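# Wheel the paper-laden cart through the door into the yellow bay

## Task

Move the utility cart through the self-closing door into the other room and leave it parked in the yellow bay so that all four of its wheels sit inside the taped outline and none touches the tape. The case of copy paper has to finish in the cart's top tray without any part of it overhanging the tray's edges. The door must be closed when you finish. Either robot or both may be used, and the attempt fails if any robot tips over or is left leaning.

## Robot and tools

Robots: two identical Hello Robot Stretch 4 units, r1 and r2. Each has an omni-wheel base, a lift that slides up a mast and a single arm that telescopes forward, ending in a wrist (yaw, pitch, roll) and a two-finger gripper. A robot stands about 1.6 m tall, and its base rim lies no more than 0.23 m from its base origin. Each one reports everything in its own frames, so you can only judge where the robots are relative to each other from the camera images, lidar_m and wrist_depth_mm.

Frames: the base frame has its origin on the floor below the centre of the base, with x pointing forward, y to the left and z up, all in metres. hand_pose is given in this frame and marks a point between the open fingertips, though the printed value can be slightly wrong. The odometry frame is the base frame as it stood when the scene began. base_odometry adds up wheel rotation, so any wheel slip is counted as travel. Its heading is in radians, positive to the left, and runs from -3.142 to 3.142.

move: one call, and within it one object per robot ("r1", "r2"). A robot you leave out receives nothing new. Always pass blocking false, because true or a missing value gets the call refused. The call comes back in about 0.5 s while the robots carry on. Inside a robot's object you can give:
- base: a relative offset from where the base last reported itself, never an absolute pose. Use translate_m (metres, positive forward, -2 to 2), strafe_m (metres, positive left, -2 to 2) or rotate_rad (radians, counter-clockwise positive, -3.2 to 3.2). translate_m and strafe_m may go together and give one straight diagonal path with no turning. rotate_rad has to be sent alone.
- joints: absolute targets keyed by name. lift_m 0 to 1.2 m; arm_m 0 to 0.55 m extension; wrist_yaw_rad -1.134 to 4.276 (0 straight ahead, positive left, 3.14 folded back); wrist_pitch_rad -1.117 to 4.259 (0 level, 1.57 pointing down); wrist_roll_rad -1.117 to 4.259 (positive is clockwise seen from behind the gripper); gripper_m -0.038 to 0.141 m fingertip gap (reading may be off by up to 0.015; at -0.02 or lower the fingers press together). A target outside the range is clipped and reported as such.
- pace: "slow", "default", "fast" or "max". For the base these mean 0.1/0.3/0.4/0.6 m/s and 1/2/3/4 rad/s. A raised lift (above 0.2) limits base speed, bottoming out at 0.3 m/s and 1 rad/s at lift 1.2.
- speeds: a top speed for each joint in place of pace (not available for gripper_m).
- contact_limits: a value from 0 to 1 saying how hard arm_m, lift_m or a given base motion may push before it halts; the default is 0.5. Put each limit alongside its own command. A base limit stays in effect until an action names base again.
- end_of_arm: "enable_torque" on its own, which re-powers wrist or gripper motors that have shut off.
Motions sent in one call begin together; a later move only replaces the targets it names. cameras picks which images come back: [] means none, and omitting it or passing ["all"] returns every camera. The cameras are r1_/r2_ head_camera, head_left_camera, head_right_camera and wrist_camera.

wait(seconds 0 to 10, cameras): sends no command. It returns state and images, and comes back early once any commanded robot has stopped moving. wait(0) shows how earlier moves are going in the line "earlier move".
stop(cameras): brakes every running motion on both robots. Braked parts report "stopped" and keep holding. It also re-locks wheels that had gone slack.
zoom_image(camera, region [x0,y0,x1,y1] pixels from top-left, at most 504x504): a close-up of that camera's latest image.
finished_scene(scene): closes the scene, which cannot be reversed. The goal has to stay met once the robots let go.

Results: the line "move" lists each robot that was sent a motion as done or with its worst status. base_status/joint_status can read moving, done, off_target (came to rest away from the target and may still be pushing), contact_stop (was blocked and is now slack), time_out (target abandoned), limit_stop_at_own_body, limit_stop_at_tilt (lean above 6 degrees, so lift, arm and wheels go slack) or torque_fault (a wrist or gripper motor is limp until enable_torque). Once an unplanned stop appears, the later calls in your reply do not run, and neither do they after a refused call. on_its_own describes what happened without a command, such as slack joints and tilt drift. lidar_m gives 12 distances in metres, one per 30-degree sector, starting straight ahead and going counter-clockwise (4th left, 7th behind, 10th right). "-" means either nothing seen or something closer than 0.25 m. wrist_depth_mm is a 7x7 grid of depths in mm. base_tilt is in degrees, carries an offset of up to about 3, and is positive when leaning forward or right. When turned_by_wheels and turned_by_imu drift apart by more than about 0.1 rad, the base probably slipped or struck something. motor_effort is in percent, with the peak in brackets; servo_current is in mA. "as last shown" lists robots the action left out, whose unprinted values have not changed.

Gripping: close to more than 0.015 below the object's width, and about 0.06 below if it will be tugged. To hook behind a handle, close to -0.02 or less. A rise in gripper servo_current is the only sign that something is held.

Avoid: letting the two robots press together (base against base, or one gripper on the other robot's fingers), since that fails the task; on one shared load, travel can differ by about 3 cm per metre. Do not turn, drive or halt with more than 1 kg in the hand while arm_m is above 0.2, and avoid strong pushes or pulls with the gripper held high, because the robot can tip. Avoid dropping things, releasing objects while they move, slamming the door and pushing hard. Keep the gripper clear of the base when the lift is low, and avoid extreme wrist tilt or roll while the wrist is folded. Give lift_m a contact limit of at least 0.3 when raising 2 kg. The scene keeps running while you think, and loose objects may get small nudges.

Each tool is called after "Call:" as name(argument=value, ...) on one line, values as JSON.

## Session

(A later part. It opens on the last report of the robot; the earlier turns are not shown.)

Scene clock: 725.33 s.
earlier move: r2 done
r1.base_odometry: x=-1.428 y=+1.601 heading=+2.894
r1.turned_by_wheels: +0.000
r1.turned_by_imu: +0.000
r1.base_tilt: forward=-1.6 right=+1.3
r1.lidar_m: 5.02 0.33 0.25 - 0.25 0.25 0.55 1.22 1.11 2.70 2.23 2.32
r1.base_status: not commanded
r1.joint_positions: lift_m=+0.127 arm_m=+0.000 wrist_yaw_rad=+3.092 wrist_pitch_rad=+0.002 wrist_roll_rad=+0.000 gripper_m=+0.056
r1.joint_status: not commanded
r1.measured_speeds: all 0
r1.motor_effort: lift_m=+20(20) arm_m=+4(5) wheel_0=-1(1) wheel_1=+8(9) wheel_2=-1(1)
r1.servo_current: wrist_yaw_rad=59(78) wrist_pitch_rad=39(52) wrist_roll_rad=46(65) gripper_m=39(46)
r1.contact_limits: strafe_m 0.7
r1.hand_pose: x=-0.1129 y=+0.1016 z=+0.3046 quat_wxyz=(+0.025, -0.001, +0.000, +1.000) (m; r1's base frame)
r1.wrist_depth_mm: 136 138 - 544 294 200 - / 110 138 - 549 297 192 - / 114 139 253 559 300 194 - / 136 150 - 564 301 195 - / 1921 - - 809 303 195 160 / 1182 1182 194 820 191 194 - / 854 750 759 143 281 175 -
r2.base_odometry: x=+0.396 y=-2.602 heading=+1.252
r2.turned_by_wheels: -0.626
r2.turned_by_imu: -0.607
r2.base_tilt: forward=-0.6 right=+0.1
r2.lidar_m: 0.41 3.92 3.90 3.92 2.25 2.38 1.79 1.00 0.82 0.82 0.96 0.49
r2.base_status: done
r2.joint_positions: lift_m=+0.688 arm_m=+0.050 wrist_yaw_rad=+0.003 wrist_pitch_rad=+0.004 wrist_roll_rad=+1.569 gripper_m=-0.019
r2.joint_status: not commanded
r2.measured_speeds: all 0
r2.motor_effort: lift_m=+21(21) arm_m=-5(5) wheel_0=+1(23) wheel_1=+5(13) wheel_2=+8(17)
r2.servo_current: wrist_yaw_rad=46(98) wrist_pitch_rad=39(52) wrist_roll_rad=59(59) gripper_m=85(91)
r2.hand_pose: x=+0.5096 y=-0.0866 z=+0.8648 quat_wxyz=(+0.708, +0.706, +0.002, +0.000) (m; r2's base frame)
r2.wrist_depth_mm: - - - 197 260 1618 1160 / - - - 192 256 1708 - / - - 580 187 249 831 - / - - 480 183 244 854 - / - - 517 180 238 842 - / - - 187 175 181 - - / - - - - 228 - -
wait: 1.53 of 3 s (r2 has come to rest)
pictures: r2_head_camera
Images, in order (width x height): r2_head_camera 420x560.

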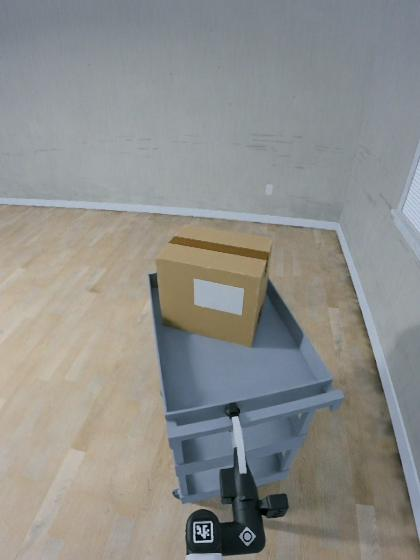

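Call:
move(blocking=false, r2={"base":{"strafe_m":0.8,"translate_m":-0.75},"pace":"slow","contact_limits":{"strafe_m":0.5}}, cameras=[])

Call:
wait(seconds=10, cameras=[])

Call:
wait(seconds=5, cameras=["r2_head_camera","r2_head_left_camera","r1_head_camera"])

Scene clock: 745.83 s.
move: r2 moving
r1: as last shown
r1.base_tilt: forward=-1.6 right=+1.2
r1.lidar_m: 5.03 0.34 0.25 - 0.25 0.25 0.58 1.23 1.12 2.71 2.21 2.35
r1.motor_effort: lift_m=+20(20) arm_m=+4(4) wheel_0=-1(2) wheel_1=+8(9) wheel_2=-1(1)
r1.servo_current: wrist_yaw_rad=59(59) wrist_pitch_rad=52(52) wrist_roll_rad=33(59) gripper_m=39(46)
r1.contact_limits: strafe_m 0.7
r1.wrist_depth_mm: 136 138 - 549 293 200 - / 110 138 - 554 297 191 - / 114 139 254 554 300 193 - / 136 150 - 559 303 194 - / 1983 - - 798 303 194 160 / 1205 1182 194 809 191 194 - / 831 741 759 143 281 175 -
r2.base_odometry: x=+0.385 y=-2.608 heading=+1.253
r2.turned_by_wheels: +0.000
r2.turned_by_imu: +0.001
r2.base_tilt: forward=-0.7 right=+0.1
r2.lidar_m: 0.41 3.90 3.92 3.90 2.26 2.37 1.80 1.02 0.85 0.83 0.98 0.51
r2.base_status: translate_m moving; strafe_m moving
r2.joint_positions: lift_m=+0.688 arm_m=+0.050 wrist_yaw_rad=+0.003 wrist_pitch_rad=+0.004 wrist_roll_rad=+1.569 gripper_m=-0.019
r2.joint_status: not commanded
r2.measured_speeds: translate_m=-0.034 strafe_m=+0.036 rotate_rad=-0.003 lift_m=+0.000 arm_m=+0.000 wrist_yaw_rad=+0.000 wrist_pitch_rad=+0.000 wrist_roll_rad=+0.000
r2.motor_effort: lift_m=+21(21) arm_m=-5(5) wheel_0=-9(11) wheel_1=+5(7) wheel_2=+11(13)
r2.servo_current: wrist_yaw_rad=46(59) wrist_pitch_rad=39(46) wrist_roll_rad=46(65) gripper_m=85(85)
r2.contact_limits: strafe_m 0.5
r2.hand_pose: x=+0.5096 y=-0.0866 z=+0.8648 quat_wxyz=(+0.708, +0.706, +0.002, +0.000) (m; r2's base frame)
r2.wrist_depth_mm: - - - 195 260 1661 1160 / - - - 191 253 1708 - / - - 569 187 249 831 - / - - 488 183 242 842 - / - - 517 179 237 - - / - - 186 176 181 - - / - - - - 229 - -
pictures: none
No camera images: "cameras" was empty.

Scene clock: 755.83 s.
earlier move: r2 moving
r1.base_odometry: x=-1.428 y=+1.601 heading=+2.894
r1.turned_by_wheels: +0.000
r1.turned_by_imu: -0.001
r1.base_tilt: forward=-1.6 right=+1.3
r1.lidar_m: 5.05 0.33 0.25 - 0.25 0.26 0.56 1.22 1.12 2.71 1.32 1.78
r1.base_status: not commanded
r1.joint_positions: lift_m=+0.127 arm_m=+0.000 wrist_yaw_rad=+3.092 wrist_pitch_rad=+0.002 wrist_roll_rad=+0.000 gripper_m=+0.056
r1.joint_status: not commanded
r1.measured_speeds: all 0
r1.motor_effort: lift_m=+20(20) arm_m=+5(5) wheel_0=-1(2) wheel_1=+8(9) wheel_2=-1(1)
r1.servo_current: wrist_yaw_rad=39(72) wrist_pitch_rad=39(52) wrist_roll_rad=52(72) gripper_m=52(52)
r1.contact_limits: strafe_m 0.7
r1.hand_pose: x=-0.1129 y=+0.1016 z=+0.3046 quat_wxyz=(+0.025, -0.001, +0.000, +1.000) (m; r1's base frame)
r1.wrist_depth_mm: 136 138 - 544 294 200 - / 110 138 - 549 297 192 - / 114 139 254 559 300 194 - / 136 150 - 564 301 193 - / 1983 - - 809 303 194 160 / 1205 1182 193 809 191 195 - / 854 750 759 143 281 175 -
r2.base_odometry: x=-0.512 y=-3.024 heading=+1.252
r2.turned_by_wheels: -0.001
r2.turned_by_imu: -0.008
r2.base_tilt: forward=-0.7 right=+0.1
r2.lidar_m: 0.50 4.00 3.38 1.36 1.33 1.53 1.56 1.68 1.40 1.39 0.30 0.30
r2.base_status: translate_m moving; strafe_m moving
r2.joint_positions: lift_m=+0.688 arm_m=+0.050 wrist_yaw_rad=-0.015 wrist_pitch_rad=+0.004 wrist_roll_rad=+1.569 gripper_m=-0.019
r2.joint_status: not commanded
r2.measured_speeds: translate_m=-0.071 strafe_m=+0.073 rotate_rad=+0.000 lift_m=+0.000 arm_m=+0.000 wrist_yaw_rad=+0.000 wrist_pitch_rad=+0.000 wrist_roll_rad=+0.000
r2.motor_effort: lift_m=+21(21) arm_m=-5(5) wheel_0=-11(18) wheel_1=+2(7) wheel_2=+2(13)
r2.servo_current: wrist_yaw_rad=78(91) wrist_pitch_rad=39(52) wrist_roll_rad=33(65) gripper_m=78(91)
r2.contact_limits: strafe_m 0.5
r2.hand_pose: x=+0.5080 y=-0.0917 z=+0.8648 quat_wxyz=(+0.708, +0.706, -0.004, -0.007) (m; r2's base frame)
r2.wrist_depth_mm: - - - - - - - / - - - - - - - / - - - - - - - / - - - - - - 418 / - - - - - 340 1118 / - - - - 151 1537 1160 / - - - - - 1756 1182
wait: 10.00 s; no rest
pictures: none
No camera images: "cameras" was empty.

Scene clock: 757.57 s.
earlier move: r2 done
r1.base_odometry: x=-1.428 y=+1.601 heading=+2.894
r1.turned_by_wheels: +0.000
r1.turned_by_imu: +0.000
r1.base_tilt: forward=-1.6 right=+1.3
r1.lidar_m: 5.03 0.32 0.25 - 0.25 0.25 0.57 1.21 1.14 2.72 1.22 1.70
r1.base_status: not commanded
r1.joint_positions: lift_m=+0.127 arm_m=+0.000 wrist_yaw_rad=+3.092 wrist_pitch_rad=+0.002 wrist_roll_rad=+0.000 gripper_m=+0.056
r1.joint_status: not commanded
r1.measured_speeds: all 0
r1.motor_effort: lift_m=+20(20) arm_m=+4(5) wheel_0=-1(2) wheel_1=+8(9) wheel_2=-1(1)
r1.servo_current: wrist_yaw_rad=52(72) wrist_pitch_rad=39(52) wrist_roll_rad=59(72) gripper_m=39(52)
r1.contact_limits: strafe_m 0.7
r1.hand_pose: x=-0.1129 y=+0.1016 z=+0.3046 quat_wxyz=(+0.025, -0.001, +0.000, +1.000) (m; r1's base frame)
r1.wrist_depth_mm: 136 138 - 544 294 201 - / 110 138 - 549 298 191 - / 114 139 254 554 300 193 - / 136 150 - 564 303 193 - / 1983 - - 798 303 194 160 / 1182 1205 194 820 191 195 - / 842 759 750 143 281 176 -
r2.base_odometry: x=-0.598 y=-3.064 heading=+1.251
r2.turned_by_wheels: +0.000
r2.turned_by_imu: -0.001
r2.base_tilt: forward=-0.7 right=+0.1
r2.lidar_m: 0.48 3.92 3.32 1.23 1.24 1.47 1.47 1.70 1.45 1.45 0.29 0.33
r2.base_status: done
r2.joint_positions: lift_m=+0.688 arm_m=+0.050 wrist_yaw_rad=-0.015 wrist_pitch_rad=+0.004 wrist_roll_rad=+1.569 gripper_m=-0.019
r2.joint_status: not commanded
r2.measured_speeds: all 0
r2.motor_effort: lift_m=+21(21) arm_m=-5(5) wheel_0=-10(18) wheel_1=+0(7) wheel_2=-2(13)
r2.servo_current: wrist_yaw_rad=85(98) wrist_pitch_rad=39(52) wrist_roll_rad=46(65) gripper_m=78(91)
r2.contact_limits: strafe_m 0.5
r2.hand_pose: x=+0.5080 y=-0.0917 z=+0.8648 quat_wxyz=(+0.708, +0.706, -0.004, -0.007) (m; r2's base frame)
r2.wrist_depth_mm: - - - - - - - / - - - - - - - / - - - - - - - / - - - - - - 418 / - - - - - 340 1138 / - - - - 151 1464 1182 / - - - - - 1661 1182
wait: 1.73 of 5 s (r2 has come to rest)
pictures: r1_head_camera, r2_head_camera, r2_head_left_camera
Images, in order (width x height): r1_head_camera 420x560, r2_head_camera 420x560, r2_head_left_camera 420x672.

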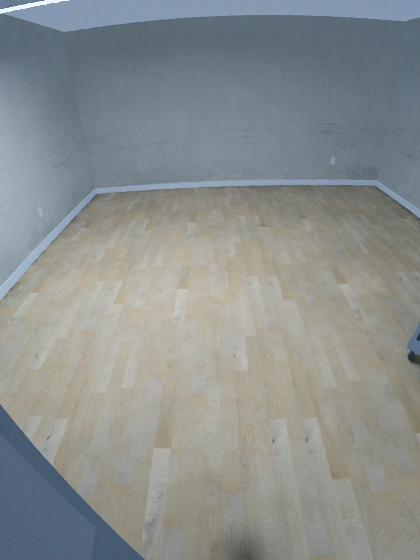

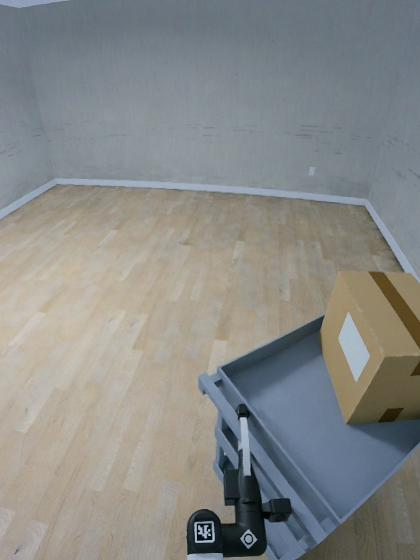

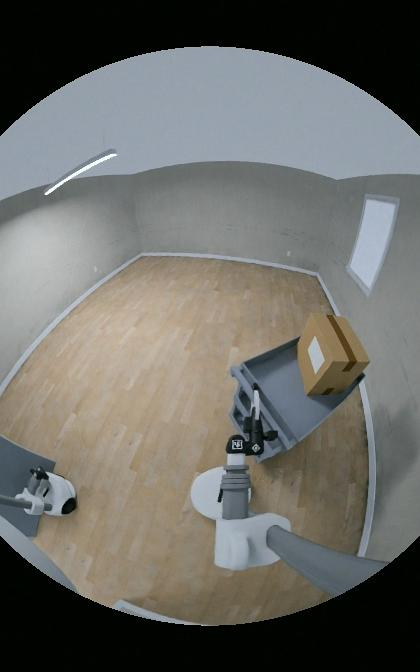

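Call:
move(blocking=false, r2={"base":{"rotate_rad":-0.52},"pace":"slow"}, cameras=[])

Call:
wait(seconds=3, cameras=["r2_head_camera"])

Call:
move(blocking=false, r2={"base":{"strafe_m":0.31,"translate_m":-0.42},"pace":"slow","contact_limits":{"strafe_m":0.5}}, cameras=[])

Call:
wait(seconds=9, cameras=["r2_head_camera","r2_head_left_camera"])

Scene clock: 772.97 s.
move: r2 moving
r1: as last shown
r1.lidar_m: 5.03 0.33 0.25 - 0.25 0.25 0.56 1.23 1.11 2.72 1.24 1.69
r1.motor_effort: lift_m=+20(20) arm_m=+4(4) wheel_0=-1(2) wheel_1=+8(8) wheel_2=-1(1)
r1.servo_current: wrist_yaw_rad=39(52) wrist_pitch_rad=39(52) wrist_roll_rad=39(59) gripper_m=39(46)
r1.contact_limits: strafe_m 0.7
r1.wrist_depth_mm: 136 138 - 549 293 200 - / 110 138 - 559 297 193 - / 114 138 254 554 300 194 - / 136 150 - 564 301 194 - / 1983 - - 798 303 194 160 / 1182 1182 193 809 190 194 - / 854 750 750 143 282 176 -
r2.base_odometry: x=-0.599 y=-3.064 heading=+1.129
r2.turned_by_wheels: -0.123
r2.turned_by_imu: -0.118
r2.base_tilt: forward=-0.7 right=+0.0
r2.lidar_m: 0.48 4.29 3.38 1.48 1.25 1.50 1.47 1.60 1.49 1.42 0.36 0.33
r2.base_status: rotate_rad moving
r2.joint_positions: lift_m=+0.688 arm_m=+0.050 wrist_yaw_rad=+0.007 wrist_pitch_rad=+0.004 wrist_roll_rad=+1.569 gripper_m=-0.019
r2.joint_status: not commanded
r2.measured_speeds: translate_m=+0.001 strafe_m=-0.001 rotate_rad=-0.482 lift_m=+0.000 arm_m=+0.000 wrist_yaw_rad=+0.064 wrist_pitch_rad=+0.000 wrist_roll_rad=+0.000
r2.motor_effort: lift_m=+21(21) arm_m=-5(5) wheel_0=+16(16) wheel_1=+8(8) wheel_2=+12(12)
r2.servo_current: wrist_yaw_rad=52(91) wrist_pitch_rad=46(46) wrist_roll_rad=39(52) gripper_m=78(85)
r2.hand_pose: x=+0.5099 y=-0.0855 z=+0.8648 quat_wxyz=(+0.708, +0.706, +0.004, +0.001) (m; r2's base frame)
r2.wrist_depth_mm: - - - - - - - / - - - - - - - / - - - - - - - / - - - - - - 1138 / - - - - - 1537 1160 / - - - - 167 338 1118 / - - - - - - 1205
pictures: none
No camera images: "cameras" was empty.

Scene clock: 774.20 s.
earlier move: r2 done
r1.base_odometry: x=-1.428 y=+1.601 heading=+2.894
r1.turned_by_wheels: +0.000
r1.turned_by_imu: +0.000
r1.base_tilt: forward=-1.6 right=+1.3
r1.lidar_m: 5.04 0.32 0.25 - 0.25 0.25 0.56 1.22 1.12 2.70 1.24 2.02
r1.base_status: not commanded
r1.joint_positions: lift_m=+0.127 arm_m=+0.000 wrist_yaw_rad=+3.092 wrist_pitch_rad=+0.002 wrist_roll_rad=+0.000 gripper_m=+0.056
r1.joint_status: not commanded
r1.measured_speeds: all 0
r1.motor_effort: lift_m=+20(20) arm_m=+4(5) wheel_0=-1(2) wheel_1=+8(9) wheel_2=-1(1)
r1.servo_current: wrist_yaw_rad=65(65) wrist_pitch_rad=39(52) wrist_roll_rad=26(59) gripper_m=46(46)
r1.contact_limits: strafe_m 0.7
r1.hand_pose: x=-0.1129 y=+0.1016 z=+0.3046 quat_wxyz=(+0.025, -0.001, +0.000, +1.000) (m; r1's base frame)
r1.wrist_depth_mm: 136 138 - 544 294 200 - / 110 139 - 554 298 193 - / 114 139 253 559 298 193 - / 136 150 - 569 301 193 - / 1983 - - 809 303 194 160 / 1182 1182 194 809 191 195 - / 854 759 759 143 282 175 -
r2.base_odometry: x=-0.598 y=-3.064 heading=+0.733
r2.turned_by_wheels: -0.396
r2.turned_by_imu: -0.384
r2.base_tilt: forward=-0.7 right=+0.1
r2.lidar_m: 0.48 4.34 3.92 3.32 1.26 1.23 1.47 1.47 1.69 1.43 1.45 0.43
r2.base_status: done
r2.joint_positions: lift_m=+0.688 arm_m=+0.050 wrist_yaw_rad=+0.002 wrist_pitch_rad=+0.004 wrist_roll_rad=+1.569 gripper_m=-0.019
r2.joint_status: not commanded
r2.measured_speeds: all 0
r2.motor_effort: lift_m=+21(21) arm_m=-4(5) wheel_0=+4(25) wheel_1=+4(12) wheel_2=+6(16)
r2.servo_current: wrist_yaw_rad=46(98) wrist_pitch_rad=46(46) wrist_roll_rad=46(65) gripper_m=78(91)
r2.hand_pose: x=+0.5095 y=-0.0868 z=+0.8648 quat_wxyz=(+0.708, +0.706, +0.002, -0.001) (m; r2's base frame)
r2.wrist_depth_mm: - 469 492 143 200 - - / - 430 424 149 207 778 - / - - 480 154 213 - - / - - 549 160 222 - - / - - - 167 231 1921 - / - - 186 173 180 1618 492 / - - - - - 1863 1182
wait: 1.23 of 3 s (r2 has come to rest)
pictures: r2_head_camera
Images, in order (width x height): r2_head_camera 420x560.

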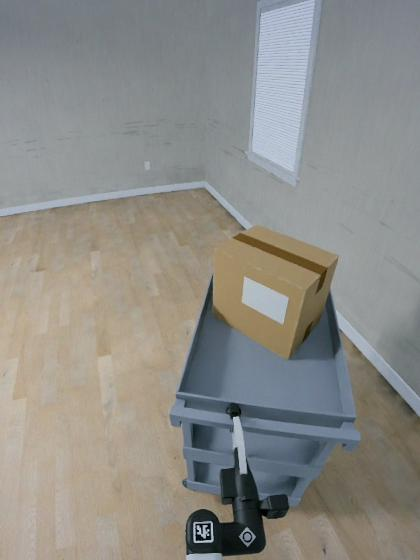

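Scene clock: 774.70 s.
move: r2 moving
r1: as last shown
r1.lidar_m: 5.04 0.33 0.25 - 0.25 0.25 0.56 1.21 1.13 2.72 1.22 2.01
r1.motor_effort: lift_m=+20(20) arm_m=+4(5) wheel_0=-1(1) wheel_1=+8(8) wheel_2=-1(1)
r1.servo_current: wrist_yaw_rad=46(65) wrist_pitch_rad=39(46) wrist_roll_rad=59(72) gripper_m=46(46)
r1.contact_limits: strafe_m 0.7
r1.wrist_depth_mm: 136 138 - 549 296 201 - / 110 138 - 554 297 191 - / 114 139 254 559 298 193 - / 136 150 - 569 301 193 - / 1983 - - 798 303 194 160 / 1182 1205 194 820 191 194 - / 854 750 750 143 281 175 -
r2.base_odometry: x=-0.612 y=-3.065 heading=+0.733
r2.turned_by_wheels: +0.000
r2.turned_by_imu: +0.000
r2.base_tilt: forward=-0.7 right=+0.1
r2.lidar_m: 0.45 4.35 3.87 3.32 1.22 1.25 1.47 1.45 1.66 1.47 1.44 0.46
r2.base_status: translate_m moving; strafe_m moving
r2.joint_positions: lift_m=+0.688 arm_m=+0.050 wrist_yaw_rad=+0.002 wrist_pitch_rad=+0.004 wrist_roll_rad=+1.569 gripper_m=-0.019
r2.joint_status: not commanded
r2.measured_speeds: translate_m=-0.042 strafe_m=+0.032 rotate_rad=-0.002 lift_m=+0.000 arm_m=+0.000 wrist_yaw_rad=+0.000 wrist_pitch_rad=+0.000 wrist_roll_rad=+0.000
r2.motor_effort: lift_m=+21(21) arm_m=-4(4) wheel_0=-11(12) wheel_1=+3(6) wheel_2=+11(11)
r2.servo_current: wrist_yaw_rad=52(59) wrist_pitch_rad=46(46) wrist_roll_rad=46(52) gripper_m=85(85)
r2.contact_limits: strafe_m 0.5
r2.hand_pose: x=+0.5095 y=-0.0868 z=+0.8648 quat_wxyz=(+0.708, +0.706, +0.002, -0.001) (m; r2's base frame)
r2.wrist_depth_mm: - 469 500 145 201 - - / - 430 424 150 208 778 - / - - 480 155 214 - - / - - 554 160 224 - - / - - - 167 231 1863 - / - - 185 173 179 1618 492 / - - - - - 1863 1205
pictures: none
No camera images: "cameras" was empty.

Scene clock: 780.63 s.
earlier move: r2 done
r1.base_odometry: x=-1.428 y=+1.601 heading=+2.894
r1.turned_by_wheels: +0.000
r1.turned_by_imu: +0.000
r1.base_tilt: forward=-1.6 right=+1.3
r1.lidar_m: 5.03 0.32 0.25 - 0.25 0.25 0.56 1.23 1.11 0.80 0.71 1.29
r1.base_status: not commanded
r1.joint_positions: lift_m=+0.127 arm_m=+0.000 wrist_yaw_rad=+3.092 wrist_pitch_rad=+0.002 wrist_roll_rad=+0.000 gripper_m=+0.056
r1.joint_status: not commanded
r1.measured_speeds: all 0
r1.motor_effort: lift_m=+20(20) arm_m=+4(5) wheel_0=-1(2) wheel_1=+8(9) wheel_2=-1(1)
r1.servo_current: wrist_yaw_rad=59(72) wrist_pitch_rad=39(52) wrist_roll_rad=59(72) gripper_m=39(46)
r1.contact_limits: strafe_m 0.7
r1.hand_pose: x=-0.1129 y=+0.1016 z=+0.3046 quat_wxyz=(+0.025, -0.001, +0.000, +1.000) (m; r1's base frame)
r1.wrist_depth_mm: 136 138 - 544 294 200 - / 110 138 - 549 297 192 - / 114 139 253 554 300 194 - / 136 150 - 564 301 194 - / 1921 - - 809 303 194 160 / 1205 1182 194 820 190 194 - / 854 750 750 143 281 175 -
r2.base_odometry: x=-1.118 y=-3.114 heading=+0.733
r2.turned_by_wheels: +0.000
r2.turned_by_imu: -0.002
r2.base_tilt: forward=-0.7 right=+0.1
r2.lidar_m: 0.48 4.65 3.42 2.89 0.70 0.75 - 1.15 1.33 1.84 0.47 0.43
r2.base_status: done
r2.joint_positions: lift_m=+0.688 arm_m=+0.050 wrist_yaw_rad=-0.003 wrist_pitch_rad=+0.004 wrist_roll_rad=+1.569 gripper_m=-0.019
r2.joint_status: not commanded
r2.measured_speeds: all 0
r2.motor_effort: lift_m=+21(21) arm_m=-4(4) wheel_0=-6(15) wheel_1=+4(6) wheel_2=+2(11)
r2.servo_current: wrist_yaw_rad=52(59) wrist_pitch_rad=46(52) wrist_roll_rad=52(65) gripper_m=78(91)
r2.contact_limits: strafe_m 0.5
r2.hand_pose: x=+0.5091 y=-0.0882 z=+0.8648 quat_wxyz=(+0.708, +0.706, +0.000, -0.002) (m; r2's base frame)
r2.wrist_depth_mm: - 384 387 124 177 - - / - 445 436 129 189 - - / - - 512 140 202 - - / - - 621 150 216 - - / - - - 160 229 1708 488 / - - 185 170 179 1576 1205 / - - - - 264 306 1078
wait: 5.93 of 9 s (r2 has come to rest)
pictures: r2_head_camera, r2_head_left_camera
Images, in order (width x height): r2_head_camera 420x560, r2_head_left_camera 420x672.

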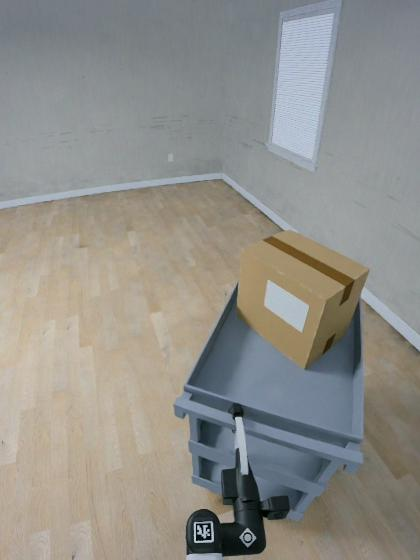

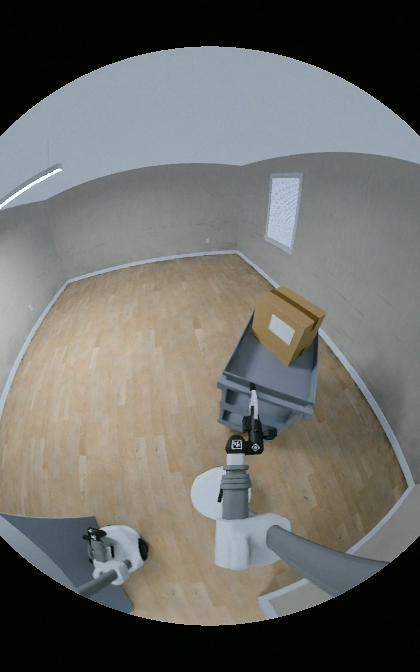

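Call:
move(blocking=false, r2={"base":{"strafe_m":0.08,"translate_m":-1.3},"pace":"default","contact_limits":{"strafe_m":0.5}}, cameras=[])

Call:
wait(seconds=10, cameras=["r2_head_camera","r2_head_left_camera","r1_head_camera"])

Scene clock: 798.70 s.
move: r2 moving
r1: as last shown
r1.lidar_m: 5.03 0.32 0.25 - 0.25 0.25 0.54 1.23 1.15 0.76 0.71 1.26
r1.motor_effort: lift_m=+20(20) arm_m=+4(5) wheel_0=-1(1) wheel_1=+8(9) wheel_2=-1(1)
r1.servo_current: wrist_yaw_rad=39(72) wrist_pitch_rad=46(46) wrist_roll_rad=39(65) gripper_m=46(46)
r1.contact_limits: strafe_m 0.7
r1.wrist_depth_mm: 136 138 - 544 293 201 - / 110 138 - 549 297 191 - / 114 138 254 564 300 193 - / 136 150 - 564 303 194 - / 1983 - - 798 303 195 160 / 1182 1182 193 809 190 194 - / 842 759 750 143 279 175 -
r2.base_odometry: x=-1.142 y=-3.134 heading=+0.733
r2.turned_by_wheels: +0.000
r2.turned_by_imu: +0.001
r2.base_tilt: forward=-0.7 right=+0.1
r2.lidar_m: 0.48 4.68 3.42 2.90 0.70 0.74 - 1.10 1.29 1.86 0.49 0.43
r2.base_status: translate_m moving; strafe_m moving
r2.joint_positions: lift_m=+0.688 arm_m=+0.050 wrist_yaw_rad=+0.000 wrist_pitch_rad=+0.004 wrist_roll_rad=+1.569 gripper_m=-0.019
r2.joint_status: not commanded
r2.measured_speeds: translate_m=-0.123 strafe_m=+0.008 rotate_rad=-0.001 lift_m=+0.000 arm_m=+0.000 wrist_yaw_rad=+0.016 wrist_pitch_rad=+0.000 wrist_roll_rad=+0.000
r2.motor_effort: lift_m=+21(21) arm_m=-4(4) wheel_0=-7(13) wheel_1=-9(9) wheel_2=+14(15)
r2.servo_current: wrist_yaw_rad=52(59) wrist_pitch_rad=46(46) wrist_roll_rad=33(59) gripper_m=78(85)
r2.contact_limits: strafe_m 0.5
r2.hand_pose: x=+0.5093 y=-0.0875 z=+0.8648 quat_wxyz=(+0.708, +0.706, +0.001, -0.002) (m; r2's base frame)
r2.wrist_depth_mm: - 379 382 121 175 - - / - 445 436 127 186 - - / - - 512 136 198 - - / - - - 147 213 - - / - - - 156 229 1618 496 / - - 185 169 180 1618 1205 / - - - - 266 304 314
pictures: none
No camera images: "cameras" was empty.

Scene clock: 804.03 s.
earlier move: r2 done
r1.base_odometry: x=-1.428 y=+1.601 heading=+2.894
r1.turned_by_wheels: +0.000
r1.turned_by_imu: +0.000
r1.base_tilt: forward=-1.6 right=+1.3
r1.lidar_m: 5.03 0.33 0.25 - 0.25 0.25 0.55 0.68 0.49 0.45 0.48 3.77
r1.base_status: not commanded
r1.joint_positions: lift_m=+0.127 arm_m=+0.000 wrist_yaw_rad=+3.092 wrist_pitch_rad=+0.002 wrist_roll_rad=+0.000 gripper_m=+0.056
r1.joint_status: not commanded
r1.measured_speeds: all 0
r1.motor_effort: lift_m=+20(20) arm_m=+5(5) wheel_0=-1(2) wheel_1=+9(9) wheel_2=-1(1)
r1.servo_current: wrist_yaw_rad=46(72) wrist_pitch_rad=39(52) wrist_roll_rad=46(65) gripper_m=39(52)
r1.contact_limits: strafe_m 0.7
r1.hand_pose: x=-0.1129 y=+0.1016 z=+0.3046 quat_wxyz=(+0.025, -0.001, +0.000, +1.000) (m; r1's base frame)
r1.wrist_depth_mm: 136 138 - 544 293 200 - / 110 138 - 549 297 193 - / 114 139 253 564 300 193 - / 136 150 - 564 301 193 - / 809 1661 - 798 300 195 160 / 723 831 193 820 190 194 - / - 759 750 143 282 176 -
r2.base_odometry: x=-2.138 y=-3.924 heading=+0.732
r2.turned_by_wheels: +0.000
r2.turned_by_imu: +0.002
r2.base_tilt: forward=-0.7 right=+0.1
r2.lidar_m: 0.43 0.66 0.67 0.51 0.54 2.81 2.89 2.90 2.69 0.42 0.40 0.52
r2.base_status: done
r2.joint_positions: lift_m=+0.688 arm_m=+0.050 wrist_yaw_rad=+0.001 wrist_pitch_rad=+0.004 wrist_roll_rad=+1.569 gripper_m=-0.019
r2.joint_status: not commanded
r2.measured_speeds: all 0
r2.motor_effort: lift_m=+21(21) arm_m=-4(4) wheel_0=-2(13) wheel_1=-3(9) wheel_2=+3(17)
r2.servo_current: wrist_yaw_rad=39(59) wrist_pitch_rad=46(52) wrist_roll_rad=46(65) gripper_m=85(91)
r2.contact_limits: strafe_m 0.5
r2.hand_pose: x=+0.5094 y=-0.0870 z=+0.8648 quat_wxyz=(+0.708, +0.706, +0.002, -0.001) (m; r2's base frame)
r2.wrist_depth_mm: - - - 207 274 1661 1160 / - - - 201 262 1756 - / - - 661 193 255 820 - / - - 488 186 247 842 - / - - 512 181 238 831 - / - - 187 176 181 - - / - - - - 226 - -
wait: 5.33 of 10 s (r2 has come to rest)
pictures: r1_head_camera, r2_head_camera, r2_head_left_camera
Images, in order (width x height): r1_head_camera 420x560, r2_head_camera 420x560, r2_head_left_camera 420x672.

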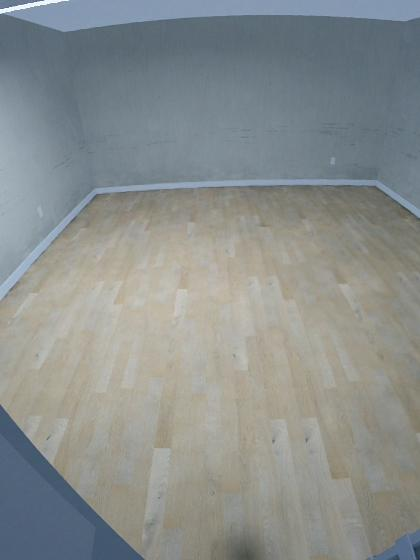

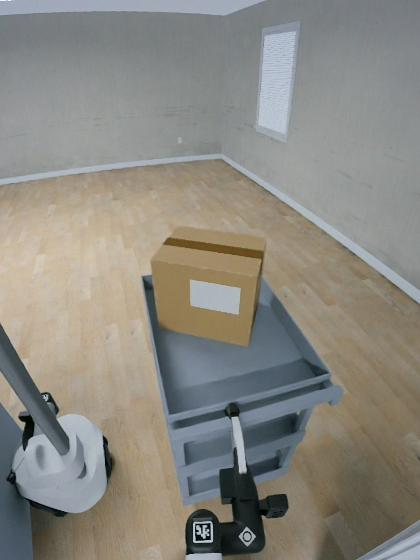

